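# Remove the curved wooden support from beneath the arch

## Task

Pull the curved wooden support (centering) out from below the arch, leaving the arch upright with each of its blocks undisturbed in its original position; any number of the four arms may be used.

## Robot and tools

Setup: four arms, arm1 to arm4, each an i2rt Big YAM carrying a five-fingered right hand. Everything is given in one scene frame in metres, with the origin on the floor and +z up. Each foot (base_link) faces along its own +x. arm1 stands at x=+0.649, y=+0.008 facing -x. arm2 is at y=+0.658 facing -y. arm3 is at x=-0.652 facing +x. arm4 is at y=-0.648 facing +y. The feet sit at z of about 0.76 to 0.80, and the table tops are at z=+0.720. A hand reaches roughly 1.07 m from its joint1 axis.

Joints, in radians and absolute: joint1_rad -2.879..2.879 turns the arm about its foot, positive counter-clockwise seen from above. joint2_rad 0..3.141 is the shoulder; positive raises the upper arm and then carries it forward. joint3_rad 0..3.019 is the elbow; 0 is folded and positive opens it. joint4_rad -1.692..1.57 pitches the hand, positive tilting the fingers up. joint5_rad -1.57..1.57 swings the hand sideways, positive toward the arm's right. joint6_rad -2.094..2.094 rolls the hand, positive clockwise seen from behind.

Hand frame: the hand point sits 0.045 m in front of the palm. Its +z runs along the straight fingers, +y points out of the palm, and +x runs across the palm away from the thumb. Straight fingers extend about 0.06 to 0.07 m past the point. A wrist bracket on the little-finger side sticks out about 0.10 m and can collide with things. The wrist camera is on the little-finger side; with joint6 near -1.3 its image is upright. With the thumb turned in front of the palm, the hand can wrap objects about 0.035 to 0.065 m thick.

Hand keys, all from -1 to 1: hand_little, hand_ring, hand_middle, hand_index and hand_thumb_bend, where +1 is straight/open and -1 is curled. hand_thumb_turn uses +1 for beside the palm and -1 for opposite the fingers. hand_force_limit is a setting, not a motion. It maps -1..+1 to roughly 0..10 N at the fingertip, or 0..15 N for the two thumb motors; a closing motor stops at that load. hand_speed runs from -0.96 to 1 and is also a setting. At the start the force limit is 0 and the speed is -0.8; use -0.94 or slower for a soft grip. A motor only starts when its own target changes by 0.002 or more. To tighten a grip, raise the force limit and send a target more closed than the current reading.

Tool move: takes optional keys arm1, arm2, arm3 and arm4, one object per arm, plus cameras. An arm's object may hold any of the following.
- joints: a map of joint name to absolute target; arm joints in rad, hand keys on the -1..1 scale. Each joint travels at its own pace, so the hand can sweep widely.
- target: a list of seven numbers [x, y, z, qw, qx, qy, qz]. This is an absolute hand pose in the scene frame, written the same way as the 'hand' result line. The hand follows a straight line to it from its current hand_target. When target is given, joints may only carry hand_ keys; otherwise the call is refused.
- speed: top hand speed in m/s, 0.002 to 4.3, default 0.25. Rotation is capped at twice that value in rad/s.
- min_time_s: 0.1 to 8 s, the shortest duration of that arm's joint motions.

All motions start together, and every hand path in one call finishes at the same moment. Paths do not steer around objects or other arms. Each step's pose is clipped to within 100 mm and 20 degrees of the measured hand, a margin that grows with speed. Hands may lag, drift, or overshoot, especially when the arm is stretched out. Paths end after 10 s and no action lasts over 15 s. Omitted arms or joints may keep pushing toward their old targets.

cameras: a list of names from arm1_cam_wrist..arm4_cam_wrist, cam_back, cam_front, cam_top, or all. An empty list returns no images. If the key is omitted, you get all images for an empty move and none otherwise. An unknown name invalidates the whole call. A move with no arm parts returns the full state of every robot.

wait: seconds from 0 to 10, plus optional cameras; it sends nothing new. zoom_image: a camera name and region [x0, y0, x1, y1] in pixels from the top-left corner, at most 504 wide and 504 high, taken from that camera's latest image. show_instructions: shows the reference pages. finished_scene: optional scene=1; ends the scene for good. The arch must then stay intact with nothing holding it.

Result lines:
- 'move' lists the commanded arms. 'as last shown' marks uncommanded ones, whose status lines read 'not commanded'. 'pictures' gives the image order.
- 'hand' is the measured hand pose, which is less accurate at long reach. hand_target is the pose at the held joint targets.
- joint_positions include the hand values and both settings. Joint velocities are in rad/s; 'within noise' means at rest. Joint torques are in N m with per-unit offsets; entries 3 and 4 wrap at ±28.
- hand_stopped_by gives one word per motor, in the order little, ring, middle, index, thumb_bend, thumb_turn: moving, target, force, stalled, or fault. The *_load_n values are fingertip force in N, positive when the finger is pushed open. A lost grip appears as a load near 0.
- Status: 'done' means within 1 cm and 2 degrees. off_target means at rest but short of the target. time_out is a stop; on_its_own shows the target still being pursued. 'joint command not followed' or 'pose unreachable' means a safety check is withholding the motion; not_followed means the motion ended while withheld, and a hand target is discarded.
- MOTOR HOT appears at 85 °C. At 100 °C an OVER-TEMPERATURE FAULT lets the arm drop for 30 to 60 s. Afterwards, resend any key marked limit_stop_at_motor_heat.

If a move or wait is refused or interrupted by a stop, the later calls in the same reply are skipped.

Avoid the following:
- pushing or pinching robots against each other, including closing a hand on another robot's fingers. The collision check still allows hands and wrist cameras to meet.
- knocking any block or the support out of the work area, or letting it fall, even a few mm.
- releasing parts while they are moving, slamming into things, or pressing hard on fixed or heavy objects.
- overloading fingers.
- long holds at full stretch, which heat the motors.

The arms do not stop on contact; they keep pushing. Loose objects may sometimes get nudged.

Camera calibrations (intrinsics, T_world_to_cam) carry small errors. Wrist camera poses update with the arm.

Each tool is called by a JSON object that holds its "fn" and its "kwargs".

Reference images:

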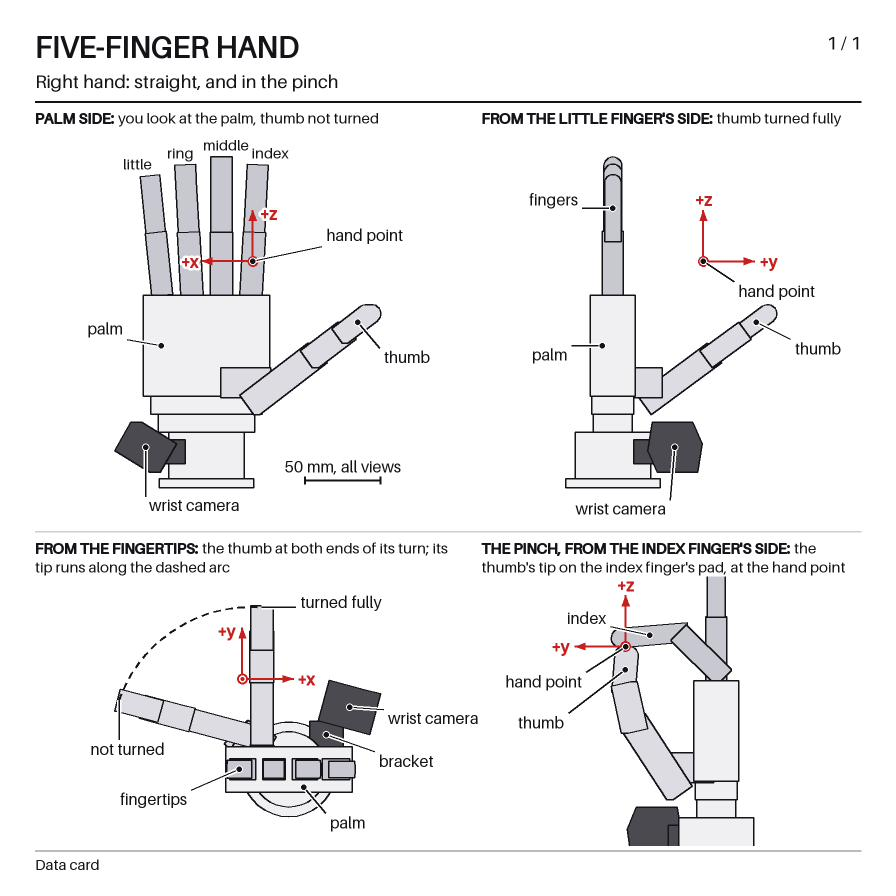

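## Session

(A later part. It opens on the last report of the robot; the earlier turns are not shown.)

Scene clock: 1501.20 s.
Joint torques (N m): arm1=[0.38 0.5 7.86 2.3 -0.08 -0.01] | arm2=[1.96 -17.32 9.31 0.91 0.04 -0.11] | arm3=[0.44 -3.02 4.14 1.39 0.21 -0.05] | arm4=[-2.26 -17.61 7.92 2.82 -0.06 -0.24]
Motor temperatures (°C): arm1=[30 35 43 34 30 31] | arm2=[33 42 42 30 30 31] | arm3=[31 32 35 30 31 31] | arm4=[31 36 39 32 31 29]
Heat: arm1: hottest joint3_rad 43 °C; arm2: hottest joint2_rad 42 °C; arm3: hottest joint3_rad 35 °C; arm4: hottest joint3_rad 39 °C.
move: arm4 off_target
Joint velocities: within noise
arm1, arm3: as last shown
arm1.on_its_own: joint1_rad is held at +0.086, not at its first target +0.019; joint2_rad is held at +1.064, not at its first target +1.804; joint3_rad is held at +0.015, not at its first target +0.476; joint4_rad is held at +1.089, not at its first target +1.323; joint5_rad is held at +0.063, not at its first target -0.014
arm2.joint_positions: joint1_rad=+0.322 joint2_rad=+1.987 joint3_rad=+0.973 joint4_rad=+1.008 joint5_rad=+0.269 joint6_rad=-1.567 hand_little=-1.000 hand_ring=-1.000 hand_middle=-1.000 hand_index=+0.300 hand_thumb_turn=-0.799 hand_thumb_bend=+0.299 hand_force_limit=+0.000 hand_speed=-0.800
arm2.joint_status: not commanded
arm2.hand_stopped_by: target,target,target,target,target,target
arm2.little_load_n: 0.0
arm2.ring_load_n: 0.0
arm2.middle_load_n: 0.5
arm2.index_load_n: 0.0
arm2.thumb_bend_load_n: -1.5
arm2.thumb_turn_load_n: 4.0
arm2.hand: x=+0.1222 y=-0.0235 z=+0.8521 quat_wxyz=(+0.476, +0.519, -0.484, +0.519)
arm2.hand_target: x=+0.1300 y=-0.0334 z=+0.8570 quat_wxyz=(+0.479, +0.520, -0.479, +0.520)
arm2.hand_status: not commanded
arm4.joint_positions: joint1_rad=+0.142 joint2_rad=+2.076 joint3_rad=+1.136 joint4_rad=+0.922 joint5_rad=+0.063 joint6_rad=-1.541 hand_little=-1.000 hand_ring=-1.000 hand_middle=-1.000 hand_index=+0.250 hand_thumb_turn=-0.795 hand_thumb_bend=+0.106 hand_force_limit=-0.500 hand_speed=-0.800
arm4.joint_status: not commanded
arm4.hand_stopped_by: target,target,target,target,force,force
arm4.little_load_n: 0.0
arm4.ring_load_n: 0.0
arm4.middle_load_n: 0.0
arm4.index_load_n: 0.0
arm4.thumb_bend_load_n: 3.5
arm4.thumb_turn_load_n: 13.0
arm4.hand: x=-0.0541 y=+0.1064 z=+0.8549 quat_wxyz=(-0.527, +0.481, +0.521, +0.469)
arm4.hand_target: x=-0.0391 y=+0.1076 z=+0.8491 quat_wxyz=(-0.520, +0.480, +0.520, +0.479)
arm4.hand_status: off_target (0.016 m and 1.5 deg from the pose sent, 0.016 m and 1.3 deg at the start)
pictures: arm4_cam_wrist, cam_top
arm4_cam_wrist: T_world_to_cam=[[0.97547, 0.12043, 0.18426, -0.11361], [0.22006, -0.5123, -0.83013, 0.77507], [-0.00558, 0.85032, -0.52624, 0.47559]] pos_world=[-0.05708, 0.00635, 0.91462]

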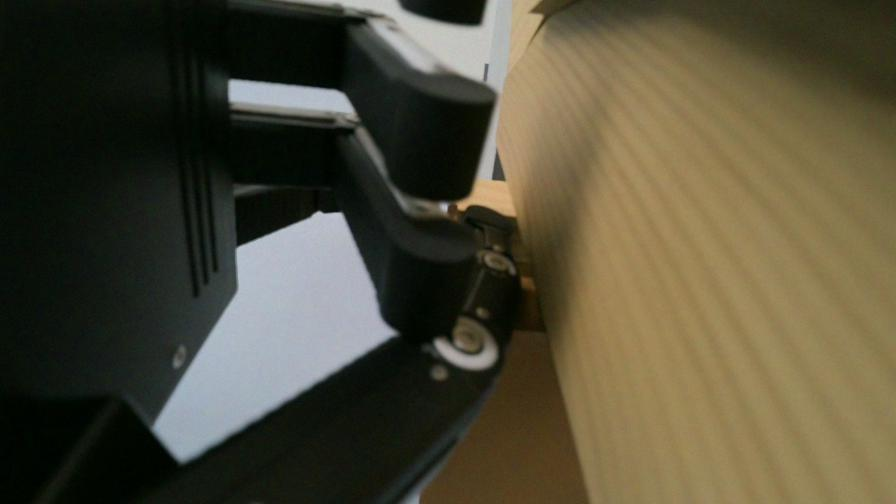

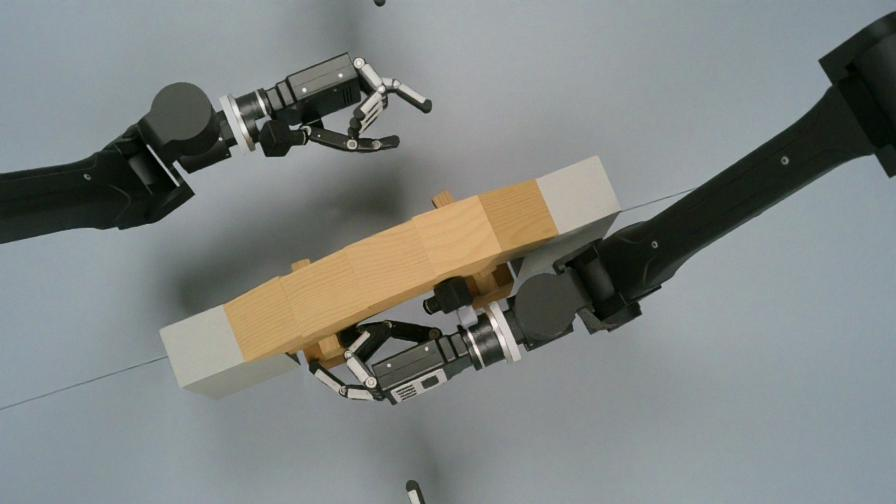

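{"fn": "move", "kwargs": {"arm4": {"target":[-0.078,0.104,0.849,0.5199,-0.4793,-0.5199,-0.4793],"speed":0.03}, "cameras": []}}

{"fn": "move", "kwargs": {"arm4": {"joints":{"hand_thumb_bend":-0.15,"hand_force_limit":0.0,"hand_speed":-0.7}}, "cameras": ["cam_top","cam_back","arm4_cam_wrist"]}}

{"fn": "zoom_image", "kwargs": {"camera": "cam_top", "region": [280, 310, 400, 410]}}

{"fn": "zoom_image", "kwargs": {"camera": "cam_back", "region": [230, 200, 410, 300]}}

Scene clock: 1522.13 s.
Joint torques (N m): arm1=[0.26 0.26 7.8 2.58 -0.03 -0.01] | arm2=[2.02 -17.26 9.31 0.91 0.05 -0.11] | arm3=[0.26 -3.19 4.11 1.46 0.22 -0.06] | arm4=[0.26 -18.08 8.76 2.59 0.1 -0.25]
Motor temperatures (°C): arm1=[30 35 43 34 30 31] | arm2=[33 42 42 30 30 31] | arm3=[31 32 35 30 31 31] | arm4=[31 36 38 32 31 29]
Heat: arm1: hottest joint3_rad 43 °C; arm2: hottest joint2_rad 42 °C; arm3: hottest joint3_rad 35 °C; arm4: hottest joint3_rad 38 °C.
move: arm4 done
Joint velocities: within noise
arm1, arm2: as last shown
arm1.on_its_own: joint1_rad is held at +0.086, not at its first target +0.019; joint2_rad is held at +1.064, not at its first target +1.804; joint3_rad is held at +0.015, not at its first target +0.476; joint4_rad is held at +1.089, not at its first target +1.323; joint5_rad is held at +0.063, not at its first target -0.014
arm2.ring_load_n: 0.5
arm2.thumb_bend_load_n: -2.0
arm3.joint_positions: joint1_rad=+0.318 joint2_rad=+1.223 joint3_rad=+0.090 joint4_rad=+1.154 joint5_rad=+0.226 joint6_rad=-1.567 hand_little=-1.000 hand_ring=-1.000 hand_middle=-1.000 hand_index=+1.000 hand_thumb_turn=+1.000 hand_thumb_bend=+1.000 hand_force_limit=+0.000 hand_speed=-0.800
arm3.joint_status: not commanded
arm3.hand_stopped_by: target,target,target,target,target,target
arm3.little_load_n: 0.0
arm3.ring_load_n: 0.0
arm3.middle_load_n: 0.0
arm3.index_load_n: 0.0
arm3.thumb_bend_load_n: 0.0
arm3.thumb_turn_load_n: 0.0
arm3.hand: x=-0.2682 y=+0.0191 z=+0.9326 quat_wxyz=(-0.029, +0.702, +0.023, +0.711)
arm3.hand_target: x=-0.2700 y=+0.0219 z=+0.9299 quat_wxyz=(-0.029, +0.706, +0.029, +0.707)
arm3.hand_status: not commanded
arm4.joint_positions: joint1_rad=+0.184 joint2_rad=+2.081 joint3_rad=+1.136 joint4_rad=+0.922 joint5_rad=+0.129 joint6_rad=-1.543 hand_little=-1.000 hand_ring=-1.000 hand_middle=-1.000 hand_index=+0.250 hand_thumb_turn=-0.795 hand_thumb_bend=+0.106 hand_force_limit=-0.500 hand_speed=-0.800
arm4.joint_status: not commanded
arm4.hand_stopped_by: target,target,target,target,force,force
arm4.little_load_n: 0.0
arm4.ring_load_n: 0.0
arm4.middle_load_n: 0.0
arm4.index_load_n: 0.0
arm4.thumb_bend_load_n: 4.0
arm4.thumb_turn_load_n: 12.5
arm4.hand: x=-0.0729 y=+0.1009 z=+0.8512 quat_wxyz=(-0.520, +0.487, +0.518, +0.474)
arm4.hand_target: x=-0.0779 y=+0.1038 z=+0.8489 quat_wxyz=(-0.520, +0.480, +0.520, +0.479)
arm4.hand_status: done (0.006 m and 1.1 deg from the pose sent, 0.025 m and 1.5 deg at the start)

Scene clock: 1522.97 s.
Joint torques (N m): arm1=[0.73 0.73 7.76 2.39 -0.1 -0.01] | arm2=[1.96 -17.26 9.26 0.88 0.04 -0.11] | arm3=[0.56 -3.25 4.23 1.44 0.21 -0.05] | arm4=[0.21 -17.85 8.79 2.69 0.1 -0.24]
Motor temperatures (°C): arm1=[30 35 43 34 30 31] | arm2=[33 42 42 30 30 31] | arm3=[31 32 35 30 31 31] | arm4=[31 36 38 32 31 29]
Heat: arm1: hottest joint3_rad 43 °C; arm2: hottest joint2_rad 42 °C; arm3: hottest joint3_rad 35 °C; arm4: hottest joint3_rad 38 °C.
move: arm4 off_target
Joint velocities: within noise
arm1, arm2, arm3: as last shown
arm1.thumb_bend_load_n: 0.5
arm1.on_its_own: joint1_rad is held at +0.086, not at its first target +0.019; joint2_rad is held at +1.064, not at its first target +1.804; joint3_rad is held at +0.015, not at its first target +0.476; joint4_rad is held at +1.089, not at its first target +1.323; joint5_rad is held at +0.063, not at its first target -0.014
arm2.ring_load_n: 0.0
arm2.middle_load_n: 1.0
arm2.thumb_bend_load_n: -1.5
arm2.thumb_turn_load_n: 4.5
arm4.joint_positions: joint1_rad=+0.184 joint2_rad=+2.081 joint3_rad=+1.136 joint4_rad=+0.922 joint5_rad=+0.129 joint6_rad=-1.543 hand_little=-1.000 hand_ring=-1.000 hand_middle=-1.000 hand_index=+0.250 hand_thumb_turn=-0.795 hand_thumb_bend=-0.087 hand_force_limit=+0.000 hand_speed=-0.700
arm4.joint_status: hand_thumb_bend off_target (ended at -0.087, target -0.150); the others done
arm4.hand_stopped_by: target,target,target,target,force,force
arm4.little_load_n: 0.0
arm4.ring_load_n: 0.0
arm4.middle_load_n: 0.0
arm4.index_load_n: 0.0
arm4.thumb_bend_load_n: 7.0
arm4.thumb_turn_load_n: 19.0
arm4.hand: x=-0.0729 y=+0.1009 z=+0.8512 quat_wxyz=(-0.520, +0.487, +0.518, +0.474)
arm4.hand_target: x=-0.0779 y=+0.1038 z=+0.8489 quat_wxyz=(-0.520, +0.479, +0.520, +0.479)
arm4.hand_status: not commanded
pictures: arm4_cam_wrist, cam_back, cam_top
arm4_cam_wrist: T_world_to_cam=[[0.97734, 0.09888, 0.18715, -0.09415], [0.21108, -0.52086, -0.82713, 0.77107], [0.01569, 0.8479, -0.52993, 0.48314]] pos_world=[-0.07833, 0.00127, 0.91142]

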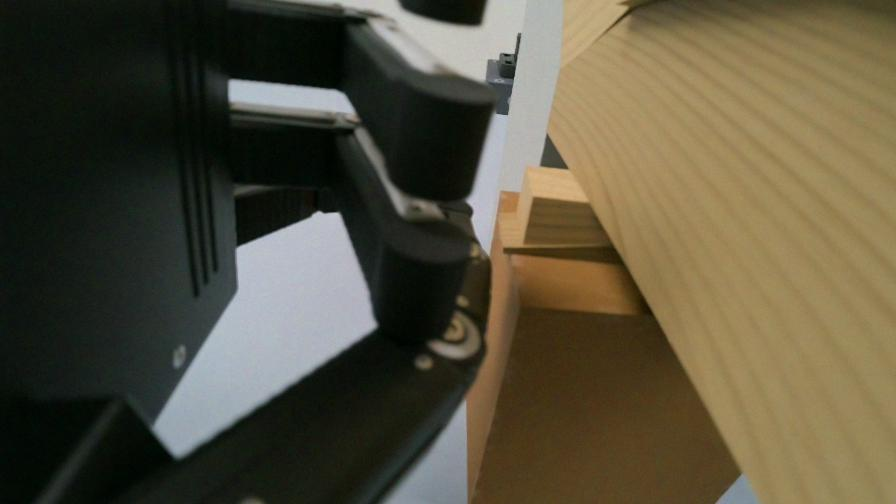

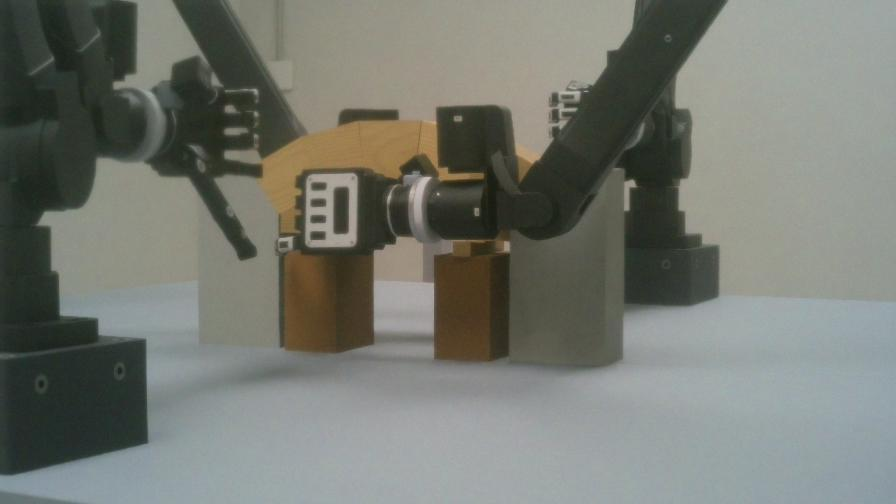

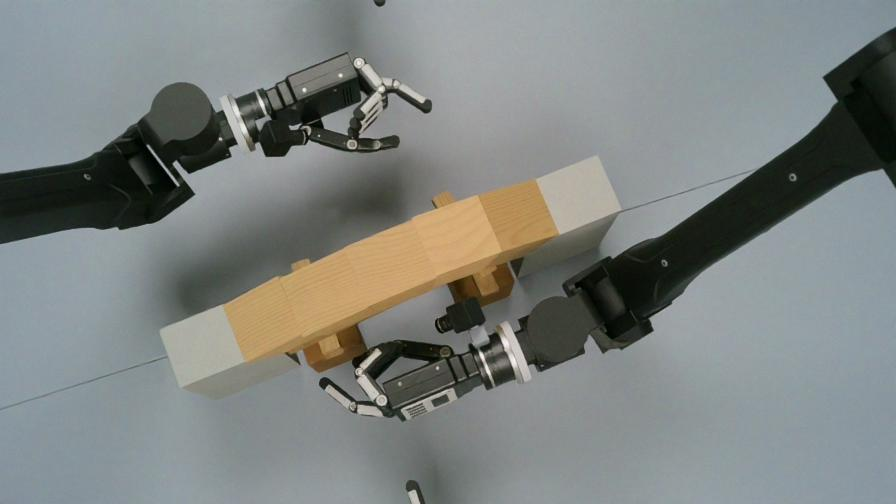

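Scaled by 4.200 from the camera's image (finer frame: 1280x720).

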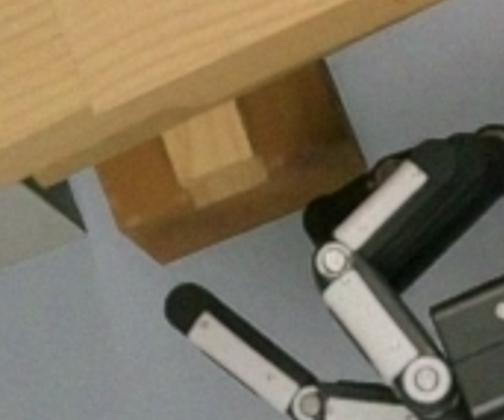

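Scaled by 2.800 from the camera's image (finer frame: 1280x720).

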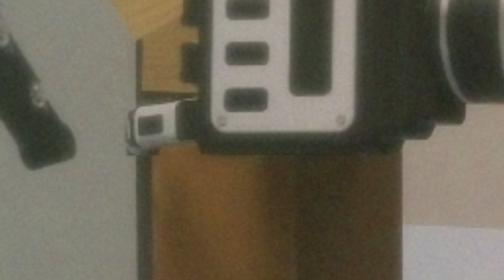

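{"fn": "move", "kwargs": {"arm4": {"target":[-0.044,0.100,0.849,0.5199,-0.4793,-0.5199,-0.4793],"speed":0.02}, "cameras": ["cam_top","cam_back","arm4_cam_wrist"]}}

{"fn": "zoom_image", "kwargs": {"camera": "cam_top", "region": [280, 310, 380, 390]}}

{"fn": "zoom_image", "kwargs": {"camera": "cam_back", "region": [230, 200, 410, 300]}}

Scene clock: 1542.47 s.
Joint torques (N m): arm1=[-0.15 0.09 7.9 2.41 -0.11 0.02] | arm2=[1.96 -17.26 9.31 0.91 0.03 -0.11] | arm3=[0.09 -3.6 4.21 1.36 0.22 -0.06] | arm4=[-1.49 -19.14 6.78 3.03 -0.05 -0.25]
Motor temperatures (°C): arm1=[30 35 43 34 30 31] | arm2=[33 42 42 30 30 31] | arm3=[31 32 35 30 31 31] | arm4=[31 35 38 32 31 29]
Heat: arm1: hottest joint3_rad 43 °C; arm2: hottest joint2_rad 42 °C; arm3: hottest joint3_rad 35 °C; arm4: hottest joint3_rad 38 °C.
move: arm4 done
Joint velocities: within noise
arm1, arm2, arm3: as last shown
arm1.thumb_bend_load_n: 0.0
arm1.on_its_own: joint1_rad is held at +0.086, not at its first target +0.019; joint2_rad is held at +1.064, not at its first target +1.804; joint3_rad is held at +0.015, not at its first target +0.476; joint4_rad is held at +1.089, not at its first target +1.323; joint5_rad is held at +0.063, not at its first target -0.014
arm2.middle_load_n: 0.5
arm2.thumb_bend_load_n: -2.0
arm3.middle_load_n: 0.5
arm4.joint_positions: joint1_rad=+0.144 joint2_rad=+2.081 joint3_rad=+1.125 joint4_rad=+0.929 joint5_rad=+0.075 joint6_rad=-1.543 hand_little=-1.000 hand_ring=-1.000 hand_middle=-1.000 hand_index=+0.250 hand_thumb_turn=-0.795 hand_thumb_bend=-0.087 hand_force_limit=+0.000 hand_speed=-0.700
arm4.joint_status: not commanded
arm4.hand_stopped_by: target,target,target,target,force,force
arm4.little_load_n: 0.0
arm4.ring_load_n: 0.0
arm4.middle_load_n: 0.0
arm4.index_load_n: 0.0
arm4.thumb_bend_load_n: 7.0
arm4.thumb_turn_load_n: 18.5
arm4.hand: x=-0.0525 y=+0.1020 z=+0.8476 quat_wxyz=(-0.522, +0.485, +0.522, +0.469)
arm4.hand_target: x=-0.0440 y=+0.0999 z=+0.8489 quat_wxyz=(-0.520, +0.480, +0.520, +0.479)
arm4.hand_status: done (0.009 m and 1.3 deg from the pose sent, 0.029 m and 1.1 deg at the start)
pictures: arm4_cam_wrist, cam_back, cam_top
arm4_cam_wrist: T_world_to_cam=[[0.97599, 0.1127, 0.18637, -0.11431], [0.21776, -0.52199, -0.82469, 0.76267], [0.00434, 0.84547, -0.534, 0.48307]] pos_world=[-0.0566, 0.00257, 0.90823]

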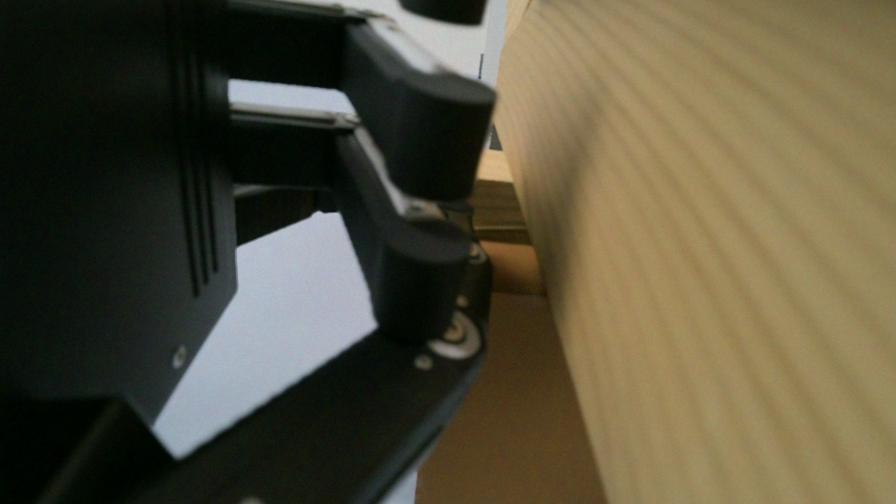

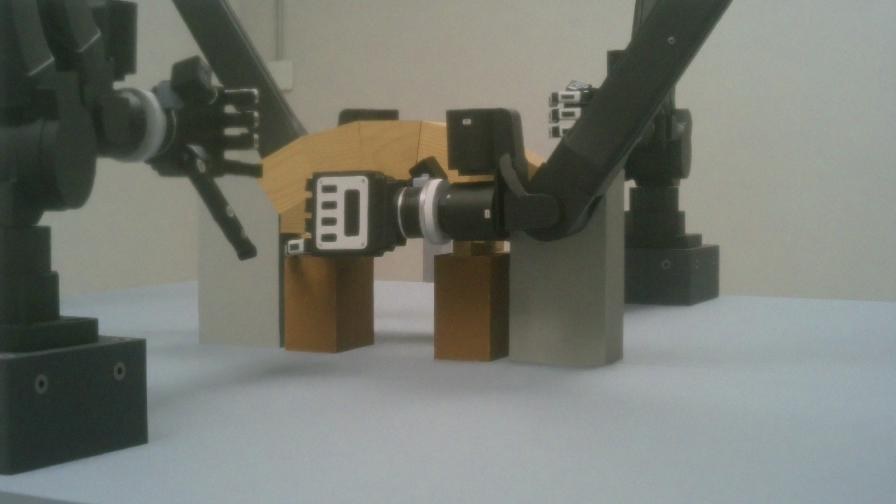

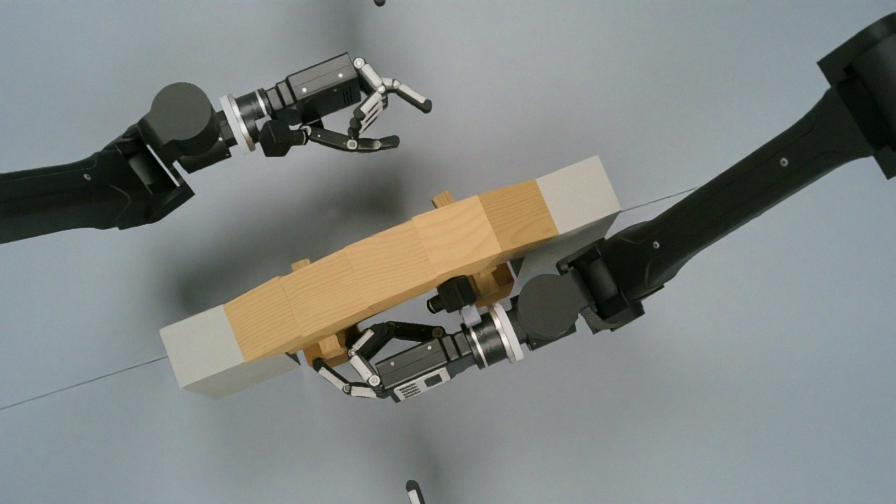

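Scaled by 5.040 from the camera's image (finer frame: 1280x720).

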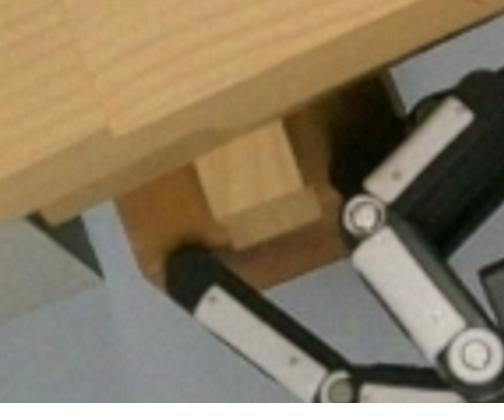

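Scaled by 2.800 from the camera's image (finer frame: 1280x720).

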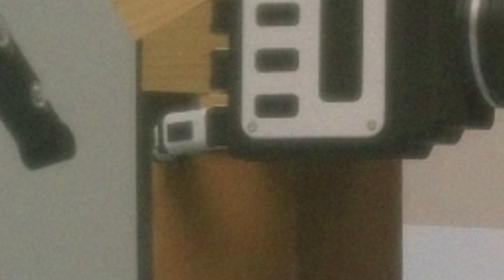

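{"fn": "move", "kwargs": {"arm4": {"target":[-0.042,0.1015,0.866,0.5199,-0.4793,-0.5199,-0.4793],"speed":0.02}, "cameras": ["cam_top","cam_back"]}}

{"fn": "zoom_image", "kwargs": {"camera": "cam_top", "region": [280, 310, 380, 390]}}

{"fn": "zoom_image", "kwargs": {"camera": "cam_back", "region": [230, 200, 410, 300]}}

Scene clock: 1559.77 s.
Joint torques (N m): arm1=[0.21 0.09 7.86 2.58 -0.11 -0.01] | arm2=[2.02 -17.26 9.31 0.91 0.04 -0.11] | arm3=[0.44 -3.25 4.18 1.51 0.19 -0.07] | arm4=[-1.79 -21.48 7.17 1.57 -0.04 -0.23]
Motor temperatures (°C): arm1=[30 35 43 34 30 31] | arm2=[33 42 42 30 30 31] | arm3=[31 32 35 30 31 31] | arm4=[31 36 38 32 31 29]
Heat: arm1: hottest joint3_rad 43 °C; arm2: hottest joint2_rad 42 °C; arm3: hottest joint3_rad 35 °C; arm4: hottest joint3_rad 38 °C.
move: arm4 off_target
Joint velocities: within noise
arm1.joint_positions: joint1_rad=+0.090 joint2_rad=+1.060 joint3_rad=+0.003 joint4_rad=+1.071 joint5_rad=+0.066 joint6_rad=-1.580 hand_little=-1.000 hand_ring=-1.000 hand_middle=-1.000 hand_index=+1.000 hand_thumb_turn=+1.000 hand_thumb_bend=+1.000 hand_force_limit=+0.000 hand_speed=-0.800
arm1.joint_status: not commanded
arm1.hand_stopped_by: target,target,target,target,target,target
arm1.little_load_n: 0.0
arm1.ring_load_n: 0.0
arm1.middle_load_n: 0.0
arm1.index_load_n: 0.0
arm1.thumb_bend_load_n: 0.0
arm1.thumb_turn_load_n: 0.0
arm1.on_its_own: joint1_rad is held at +0.086, not at its first target +0.019; joint2_rad is held at +1.064, not at its first target +1.804; joint3_rad is held at +0.015, not at its first target +0.476; joint4_rad is held at +1.089, not at its first target +1.323; joint5_rad is held at +0.063, not at its first target -0.014
arm1.hand: x=+0.2944 y=+0.0337 z=+0.9312 quat_wxyz=(+0.713, +0.026, -0.700, +0.025)
arm1.hand_target: x=+0.2895 y=+0.0338 z=+0.9400 quat_wxyz=(+0.722, +0.025, -0.691, +0.026)
arm1.hand_status: not commanded
arm2, arm3: as last shown
arm2.thumb_turn_load_n: 4.0
arm3.little_load_n: 0.5
arm3.middle_load_n: 0.0
arm4.joint_positions: joint1_rad=+0.144 joint2_rad=+2.070 joint3_rad=+1.125 joint4_rad=+0.929 joint5_rad=+0.070 joint6_rad=-1.543 hand_little=-1.000 hand_ring=-1.000 hand_middle=-1.000 hand_index=+0.250 hand_thumb_turn=-0.795 hand_thumb_bend=-0.087 hand_force_limit=+0.000 hand_speed=-0.700
arm4.joint_status: not commanded
arm4.hand_stopped_by: target,target,target,target,force,force
arm4.little_load_n: 0.0
arm4.ring_load_n: 0.0
arm4.middle_load_n: 0.0
arm4.index_load_n: 0.0
arm4.thumb_bend_load_n: 7.0
arm4.thumb_turn_load_n: 18.5
arm4.hand: x=-0.0533 y=+0.1027 z=+0.8553 quat_wxyz=(-0.526, +0.481, +0.520, +0.471)
arm4.hand_target: x=-0.0421 y=+0.1015 z=+0.8658 quat_wxyz=(-0.520, +0.479, +0.520, +0.479)
arm4.hand_status: off_target (0.016 m and 1.2 deg from the pose sent, 0.021 m and 1.3 deg at the start)
pictures: cam_back, cam_top

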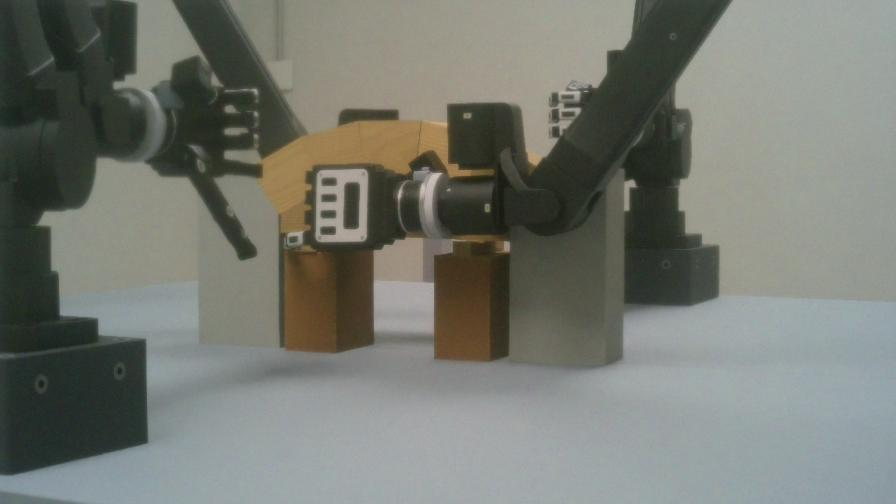

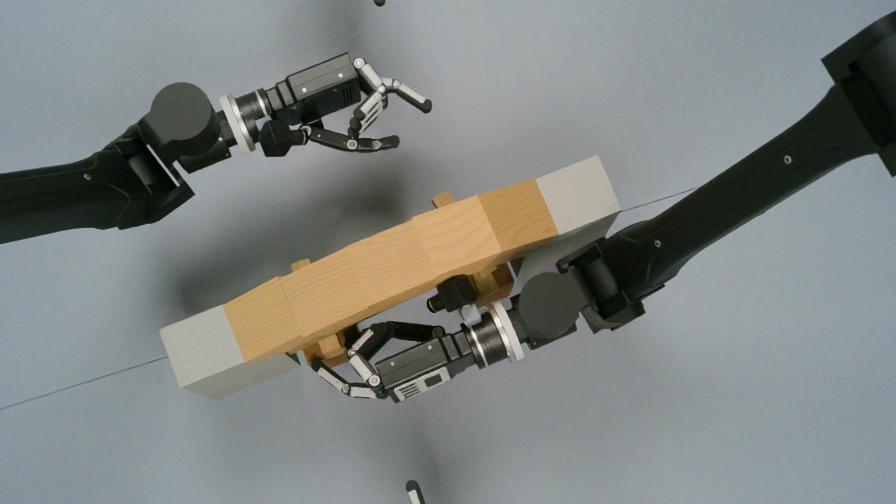

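Scaled by 5.040 from the camera's image (finer frame: 1280x720).

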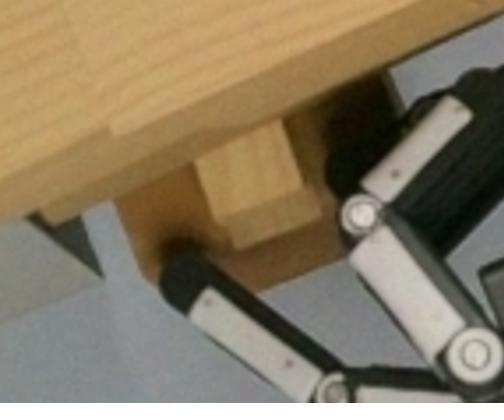

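Scaled by 2.800 from the camera's image (finer frame: 1280x720).

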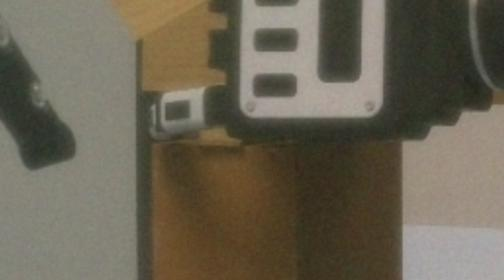

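{"fn": "move", "kwargs": {"arm4": {"target":[-0.035,0.1015,0.866,0.5199,-0.4793,-0.5199,-0.4793],"speed":0.02}, "cameras": ["cam_top"]}}

{"fn": "zoom_image", "kwargs": {"camera": "cam_top", "region": [280, 310, 380, 390]}}

Scene clock: 1585.87 s.
Joint torques (N m): arm1=[0.62 0.03 7.97 2.44 -0.09 0.04] | arm2=[1.85 -17.32 9.29 0.87 0.04 -0.1] | arm3=[0.03 -3.31 4.19 1.47 0.21 -0.07] | arm4=[-2.55 -21.3 6.98 1.61 -0.01 -0.25]
Motor temperatures (°C): arm1=[30 35 43 34 30 31] | arm2=[33 42 42 30 30 31] | arm3=[31 32 35 30 31 31] | arm4=[31 37 38 32 31 29]
Heat: arm1: hottest joint3_rad 43 °C; arm2: hottest joint2_rad 42 °C; arm3: hottest joint3_rad 35 °C; arm4: hottest joint3_rad 38 °C.
move: arm4 off_target
Joint velocities: within noise
arm1, arm2, arm3: as last shown
arm1.on_its_own: joint1_rad is held at +0.086, not at its first target +0.019; joint2_rad is held at +1.064, not at its first target +1.804; joint3_rad is held at +0.015, not at its first target +0.476; joint4_rad is held at +1.089, not at its first target +1.323; joint5_rad is held at +0.063, not at its first target -0.014
arm2.middle_load_n: 1.0
arm3.little_load_n: 0.0
arm4.joint_positions: joint1_rad=+0.141 joint2_rad=+2.070 joint3_rad=+1.125 joint4_rad=+0.929 joint5_rad=+0.057 joint6_rad=-1.543 hand_little=-1.000 hand_ring=-1.000 hand_middle=-1.000 hand_index=+0.250 hand_thumb_turn=-0.795 hand_thumb_bend=-0.087 hand_force_limit=+0.000 hand_speed=-0.700
arm4.joint_status: not commanded
arm4.hand_stopped_by: target,target,target,target,force,force
arm4.little_load_n: 0.0
arm4.ring_load_n: 0.0
arm4.middle_load_n: 0.0
arm4.index_load_n: 0.5
arm4.thumb_bend_load_n: 7.0
arm4.thumb_turn_load_n: 19.0
arm4.hand: x=-0.0542 y=+0.1033 z=+0.8556 quat_wxyz=(-0.528, +0.479, +0.522, +0.468)
arm4.hand_target: x=-0.0352 y=+0.1015 z=+0.8658 quat_wxyz=(-0.520, +0.479, +0.520, +0.479)
arm4.hand_status: off_target (0.022 m and 1.7 deg from the pose sent, 0.021 m and 1.2 deg at the start)

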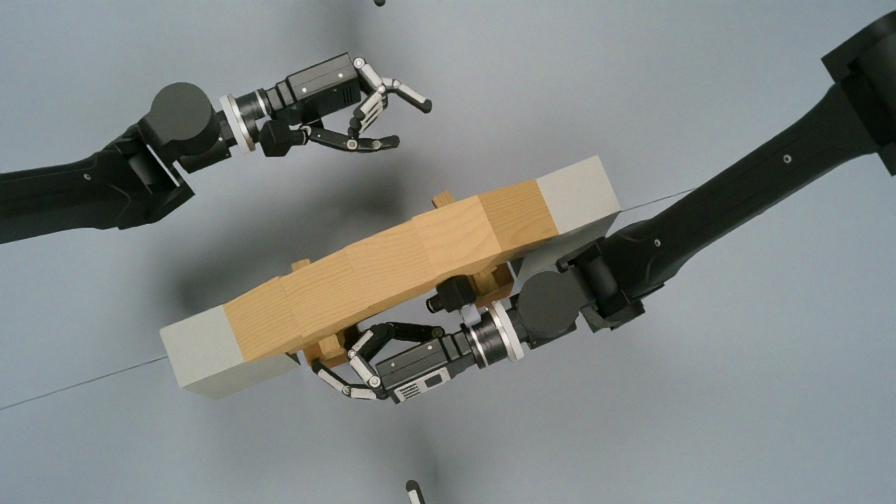

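Scaled by 5.040 from the camera's image (finer frame: 1280x720).

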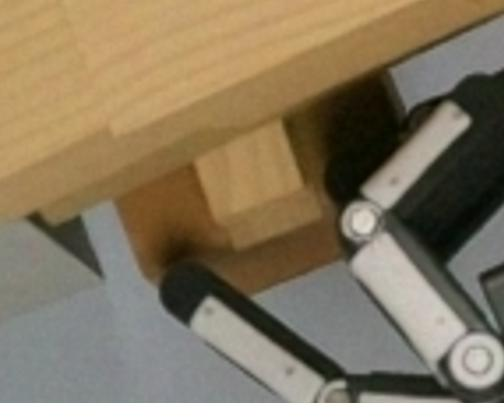

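{"fn": "move", "kwargs": {"arm4": {"target":[-0.056,0.1015,0.866,0.5199,-0.4793,-0.5199,-0.4793],"speed":0.03}, "cameras": ["cam_top","cam_back"]}}

{"fn": "zoom_image", "kwargs": {"camera": "cam_top", "region": [260, 180, 440, 320]}}

{"fn": "zoom_image", "kwargs": {"camera": "cam_top", "region": [390, 160, 570, 320]}}

{"fn": "zoom_image", "kwargs": {"camera": "cam_back", "region": [250, 100, 550, 270]}}

Scene clock: 1594.23 s.
Joint torques (N m): arm1=[0.62 0.15 7.82 2.51 -0.09 0.01] | arm2=[1.96 -17.26 9.32 0.91 0.04 -0.11] | arm3=[0.32 -3.19 4.21 1.44 0.21 -0.06] | arm4=[0.62 -21.13 7.68 1.37 0.11 -0.24]
Motor temperatures (°C): arm1=[30 35 43 34 30 31] | arm2=[33 42 42 30 30 31] | arm3=[31 32 35 30 31 31] | arm4=[31 37 38 32 31 29]
Heat: arm1: hottest joint3_rad 43 °C; arm2: hottest joint2_rad 42 °C; arm3: hottest joint3_rad 35 °C; arm4: hottest joint3_rad 38 °C.
move: arm4 off_target
Joint velocities: within noise
arm1, arm2, arm3: as last shown
arm1.on_its_own: joint1_rad is held at +0.086, not at its first target +0.019; joint2_rad is held at +1.064, not at its first target +1.804; joint3_rad is held at +0.015, not at its first target +0.476; joint4_rad is held at +1.089, not at its first target +1.323; joint5_rad is held at +0.063, not at its first target -0.014
arm4.joint_positions: joint1_rad=+0.146 joint2_rad=+2.070 joint3_rad=+1.125 joint4_rad=+0.929 joint5_rad=+0.089 joint6_rad=-1.543 hand_little=-1.000 hand_ring=-1.000 hand_middle=-1.000 hand_index=+0.250 hand_thumb_turn=-0.795 hand_thumb_bend=-0.087 hand_force_limit=+0.000 hand_speed=-0.700
arm4.joint_status: not commanded
arm4.hand_stopped_by: target,target,target,target,force,force
arm4.little_load_n: 0.0
arm4.ring_load_n: 0.0
arm4.middle_load_n: 0.0
arm4.index_load_n: 0.0
arm4.thumb_bend_load_n: 7.0
arm4.thumb_turn_load_n: 18.5
arm4.hand: x=-0.0512 y=+0.1018 z=+0.8556 quat_wxyz=(-0.522, +0.486, +0.516, +0.475)
arm4.hand_target: x=-0.0559 y=+0.1015 z=+0.8660 quat_wxyz=(-0.520, +0.479, +0.520, +0.479)
arm4.hand_status: off_target (0.011 m and 1.0 deg from the pose sent, 0.011 m and 1.7 deg at the start)
pictures: cam_back, cam_top

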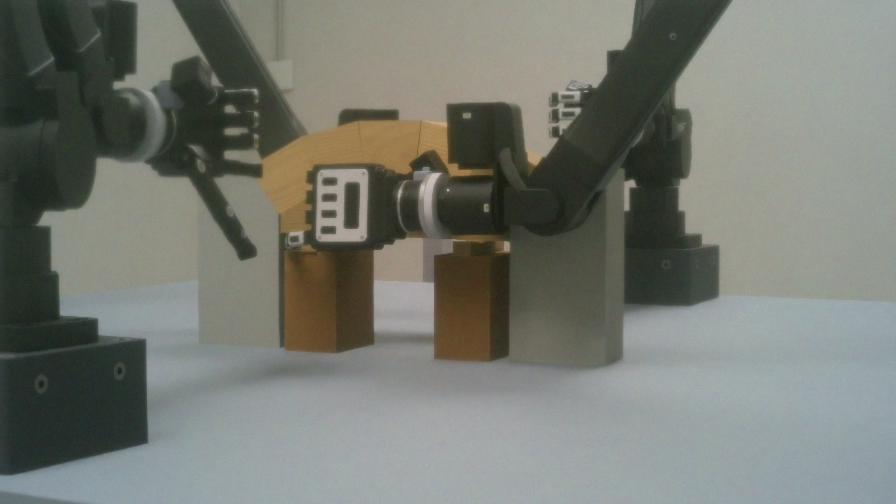

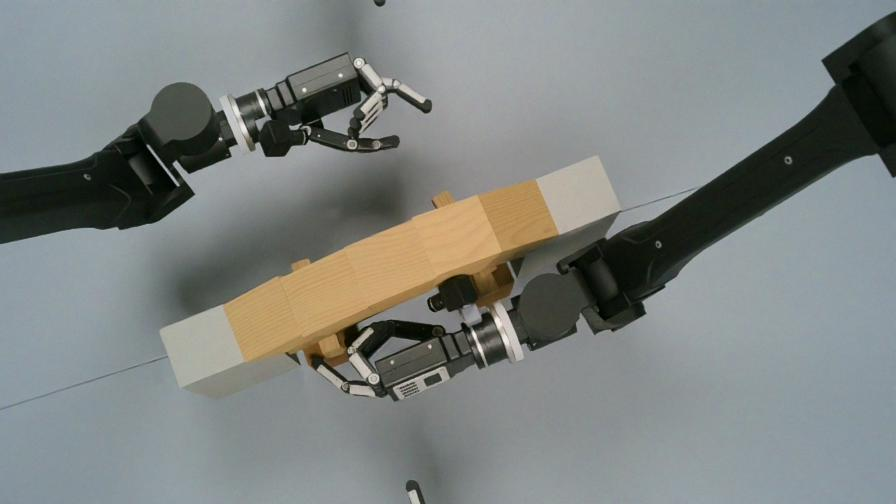

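Scaled by 2.800 from the camera's image (finer frame: 1280x720).

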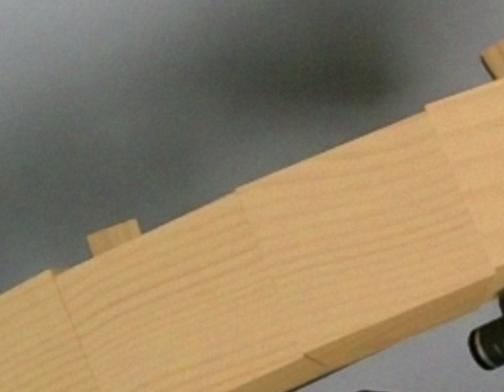

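Scaled by 2.800 from the camera's image (finer frame: 1280x720).

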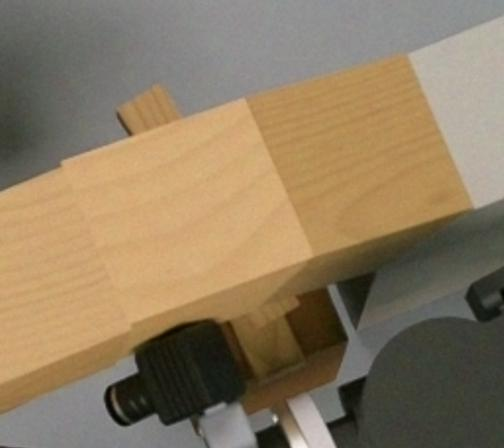

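Scaled by 1.680 from the camera's image (finer frame: 1280x720).

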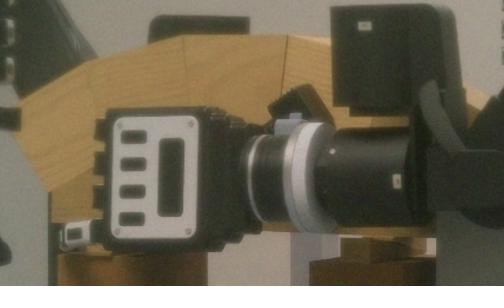

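{"fn": "move", "kwargs": {"arm4": {"target":[-0.09,0.1015,0.866,0.5199,-0.4793,-0.5199,-0.4793],"speed":0.04}, "cameras": []}}

{"fn": "move", "kwargs": {"arm4": {"target":[-0.085,0.103,0.866,0.4852,-0.5144,-0.4852,-0.5144],"speed":0.04}, "cameras": ["cam_top","cam_back","arm4_cam_wrist"]}}

{"fn": "zoom_image", "kwargs": {"camera": "cam_top", "region": [280, 310, 400, 410]}}

{"fn": "zoom_image", "kwargs": {"camera": "cam_back", "region": [230, 200, 410, 300]}}

Scene clock: 1612.57 s.
Joint torques (N m): arm1=[0.03 -0.21 7.61 2.4 -0.11 0.03] | arm2=[2.02 -17.2 9.32 0.9 0.05 -0.11] | arm3=[0.32 -3.02 4.18 1.51 0.2 -0.07] | arm4=[-0.15 -20.19 9.68 1.43 0.1 -0.24]
Motor temperatures (°C): arm1=[30 35 43 34 30 31] | arm2=[33 42 42 30 30 31] | arm3=[31 32 35 30 31 31] | arm4=[31 38 38 32 31 29]
Heat: arm1: hottest joint3_rad 43 °C; arm2: hottest joint2_rad 42 °C; arm3: hottest joint3_rad 35 °C; arm4: hottest joint2_rad 38 °C.
move: arm4 off_target
Joint velocities: within noise
arm1, arm2, arm3: as last shown
arm1.on_its_own: joint1_rad is held at +0.086, not at its first target +0.019; joint2_rad is held at +1.064, not at its first target +1.804; joint3_rad is held at +0.015, not at its first target +0.476; joint4_rad is held at +1.089, not at its first target +1.323; joint5_rad is held at +0.063, not at its first target -0.014
arm2.middle_load_n: 0.5
arm2.thumb_turn_load_n: 4.5
arm4.joint_positions: joint1_rad=+0.208 joint2_rad=+2.070 joint3_rad=+1.125 joint4_rad=+0.919 joint5_rad=+0.150 joint6_rad=-1.543 hand_little=-1.000 hand_ring=-1.000 hand_middle=-1.000 hand_index=+0.250 hand_thumb_turn=-0.795 hand_thumb_bend=-0.087 hand_force_limit=+0.000 hand_speed=-0.700
arm4.joint_status: not commanded
arm4.hand_stopped_by: target,target,target,target,force,force
arm4.little_load_n: 0.0
arm4.ring_load_n: 0.0
arm4.middle_load_n: 0.0
arm4.index_load_n: 0.0
arm4.thumb_bend_load_n: 7.0
arm4.thumb_turn_load_n: 19.0
arm4.hand: x=-0.0854 y=+0.0948 z=+0.8528 quat_wxyz=(-0.519, +0.487, +0.519, +0.473)
arm4.hand_target: x=-0.0901 y=+0.1011 z=+0.8662 quat_wxyz=(-0.520, +0.479, +0.520, +0.479)
arm4.hand_status: off_target (0.016 m and 1.1 deg from the pose sent, 0.040 m and 1.0 deg at the start)

Scene clock: 1614.80 s.
Joint torques (N m): arm1=[0.32 0.67 7.69 2.56 -0.12 -0.02] | arm2=[1.9 -17.2 9.31 0.88 0.04 -0.11] | arm3=[0.38 -3.25 4.16 1.44 0.22 -0.06] | arm4=[0.5 -18.2 11.85 1.39 0.11 -0.22]
Motor temperatures (°C): arm1=[30 35 43 34 30 31] | arm2=[33 42 42 30 30 31] | arm3=[31 32 35 30 31 31] | arm4=[31 38 38 32 31 29]
Heat: arm1: hottest joint3_rad 43 °C; arm2: hottest joint2_rad 42 °C; arm3: hottest joint3_rad 35 °C; arm4: hottest joint2_rad 38 °C.
move: arm4 off_target
Joint velocities: within noise
arm1, arm3: as last shown
arm1.on_its_own: joint1_rad is held at +0.086, not at its first target +0.019; joint2_rad is held at +1.064, not at its first target +1.804; joint3_rad is held at +0.015, not at its first target +0.476; joint4_rad is held at +1.089, not at its first target +1.323; joint5_rad is held at +0.063, not at its first target -0.014
arm2.joint_positions: joint1_rad=+0.322 joint2_rad=+1.987 joint3_rad=+0.973 joint4_rad=+1.008 joint5_rad=+0.269 joint6_rad=-1.567 hand_little=-1.000 hand_ring=-1.000 hand_middle=-1.000 hand_index=+0.300 hand_thumb_turn=-0.799 hand_thumb_bend=+0.299 hand_force_limit=+0.000 hand_speed=-0.800
arm2.joint_status: not commanded
arm2.hand_stopped_by: target,target,target,target,target,target
arm2.little_load_n: 0.0
arm2.ring_load_n: 0.0
arm2.middle_load_n: 0.5
arm2.index_load_n: 0.0
arm2.thumb_bend_load_n: -2.0
arm2.thumb_turn_load_n: 4.5
arm2.hand: x=+0.1222 y=-0.0235 z=+0.8521 quat_wxyz=(+0.476, +0.519, -0.484, +0.519)
arm2.hand_target: x=+0.1300 y=-0.0334 z=+0.8570 quat_wxyz=(+0.479, +0.520, -0.479, +0.520)
arm2.hand_status: not commanded
arm4.joint_positions: joint1_rad=+0.236 joint2_rad=+2.070 joint3_rad=+1.150 joint4_rad=+0.892 joint5_rad=+0.322 joint6_rad=-1.543 hand_little=-1.000 hand_ring=-1.000 hand_middle=-1.000 hand_index=+0.250 hand_thumb_turn=-0.795 hand_thumb_bend=-0.087 hand_force_limit=+0.000 hand_speed=-0.700
arm4.joint_status: not commanded
arm4.hand_stopped_by: target,target,target,target,force,force
arm4.little_load_n: 0.0
arm4.ring_load_n: 0.0
arm4.middle_load_n: 0.0
arm4.index_load_n: 0.0
arm4.thumb_bend_load_n: 7.0
arm4.thumb_turn_load_n: 18.5
arm4.hand: x=-0.0748 y=+0.0898 z=+0.8586 quat_wxyz=(-0.483, +0.522, +0.483, +0.510)
arm4.hand_target: x=-0.0850 y=+0.1020 z=+0.8664 quat_wxyz=(-0.486, +0.514, +0.485, +0.514)
arm4.hand_status: off_target (0.018 m and 1.1 deg from the pose sent, 0.016 m and 7.9 deg at the start)
pictures: arm4_cam_wrist, cam_back, cam_top
arm4_cam_wrist: T_world_to_cam=[[0.98079, -0.03986, 0.19096, -0.08305], [0.1384, -0.54771, -0.82514, 0.76695], [0.13748, 0.83572, -0.53167, 0.50824]] pos_world=[-0.09457, -0.00799, 0.91892]

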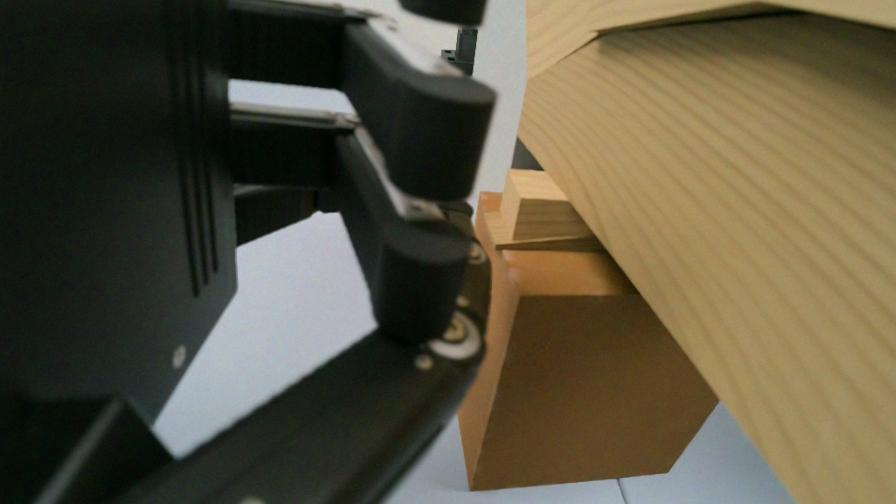

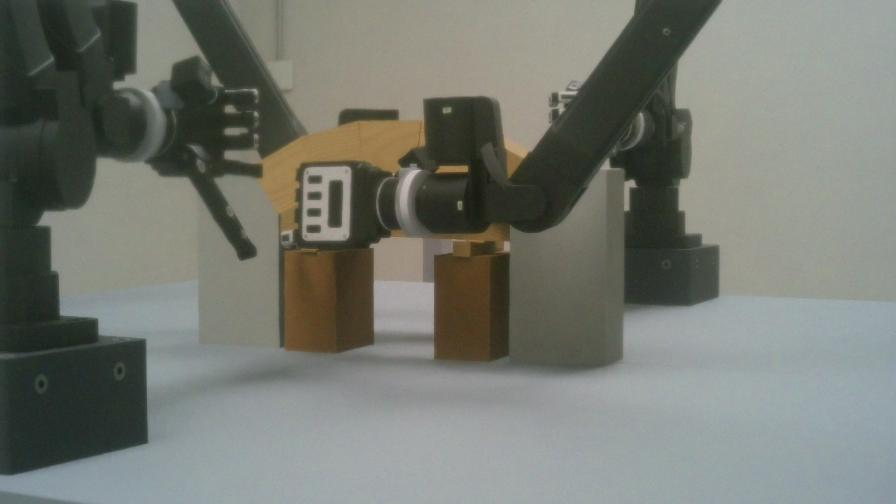

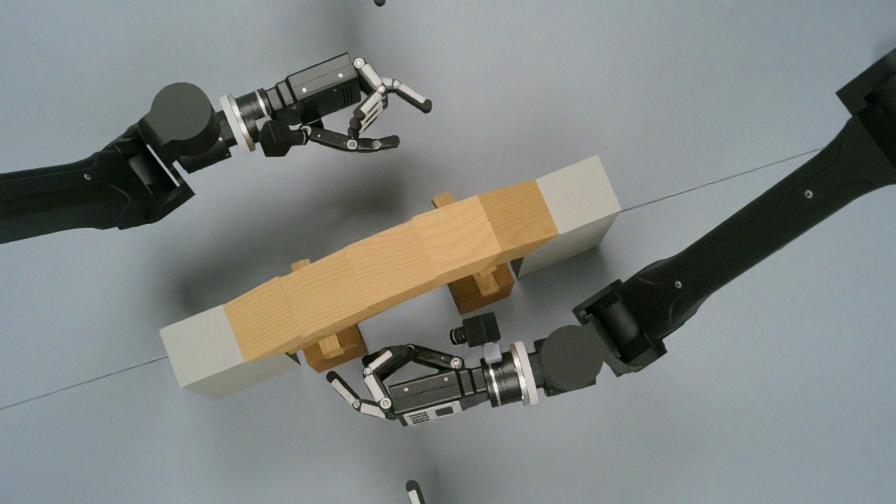

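Scaled by 4.200 from the camera's image (finer frame: 1280x720).

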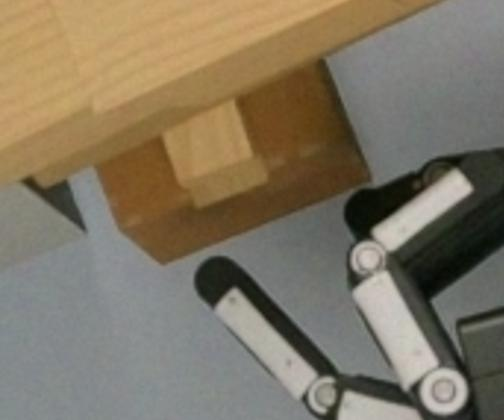

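Scaled by 2.800 from the camera's image (finer frame: 1280x720).

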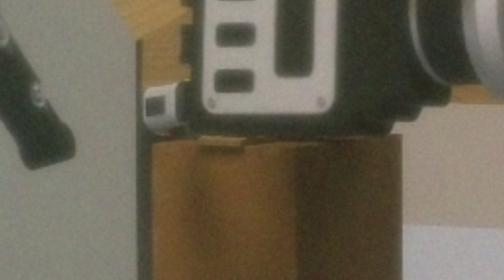

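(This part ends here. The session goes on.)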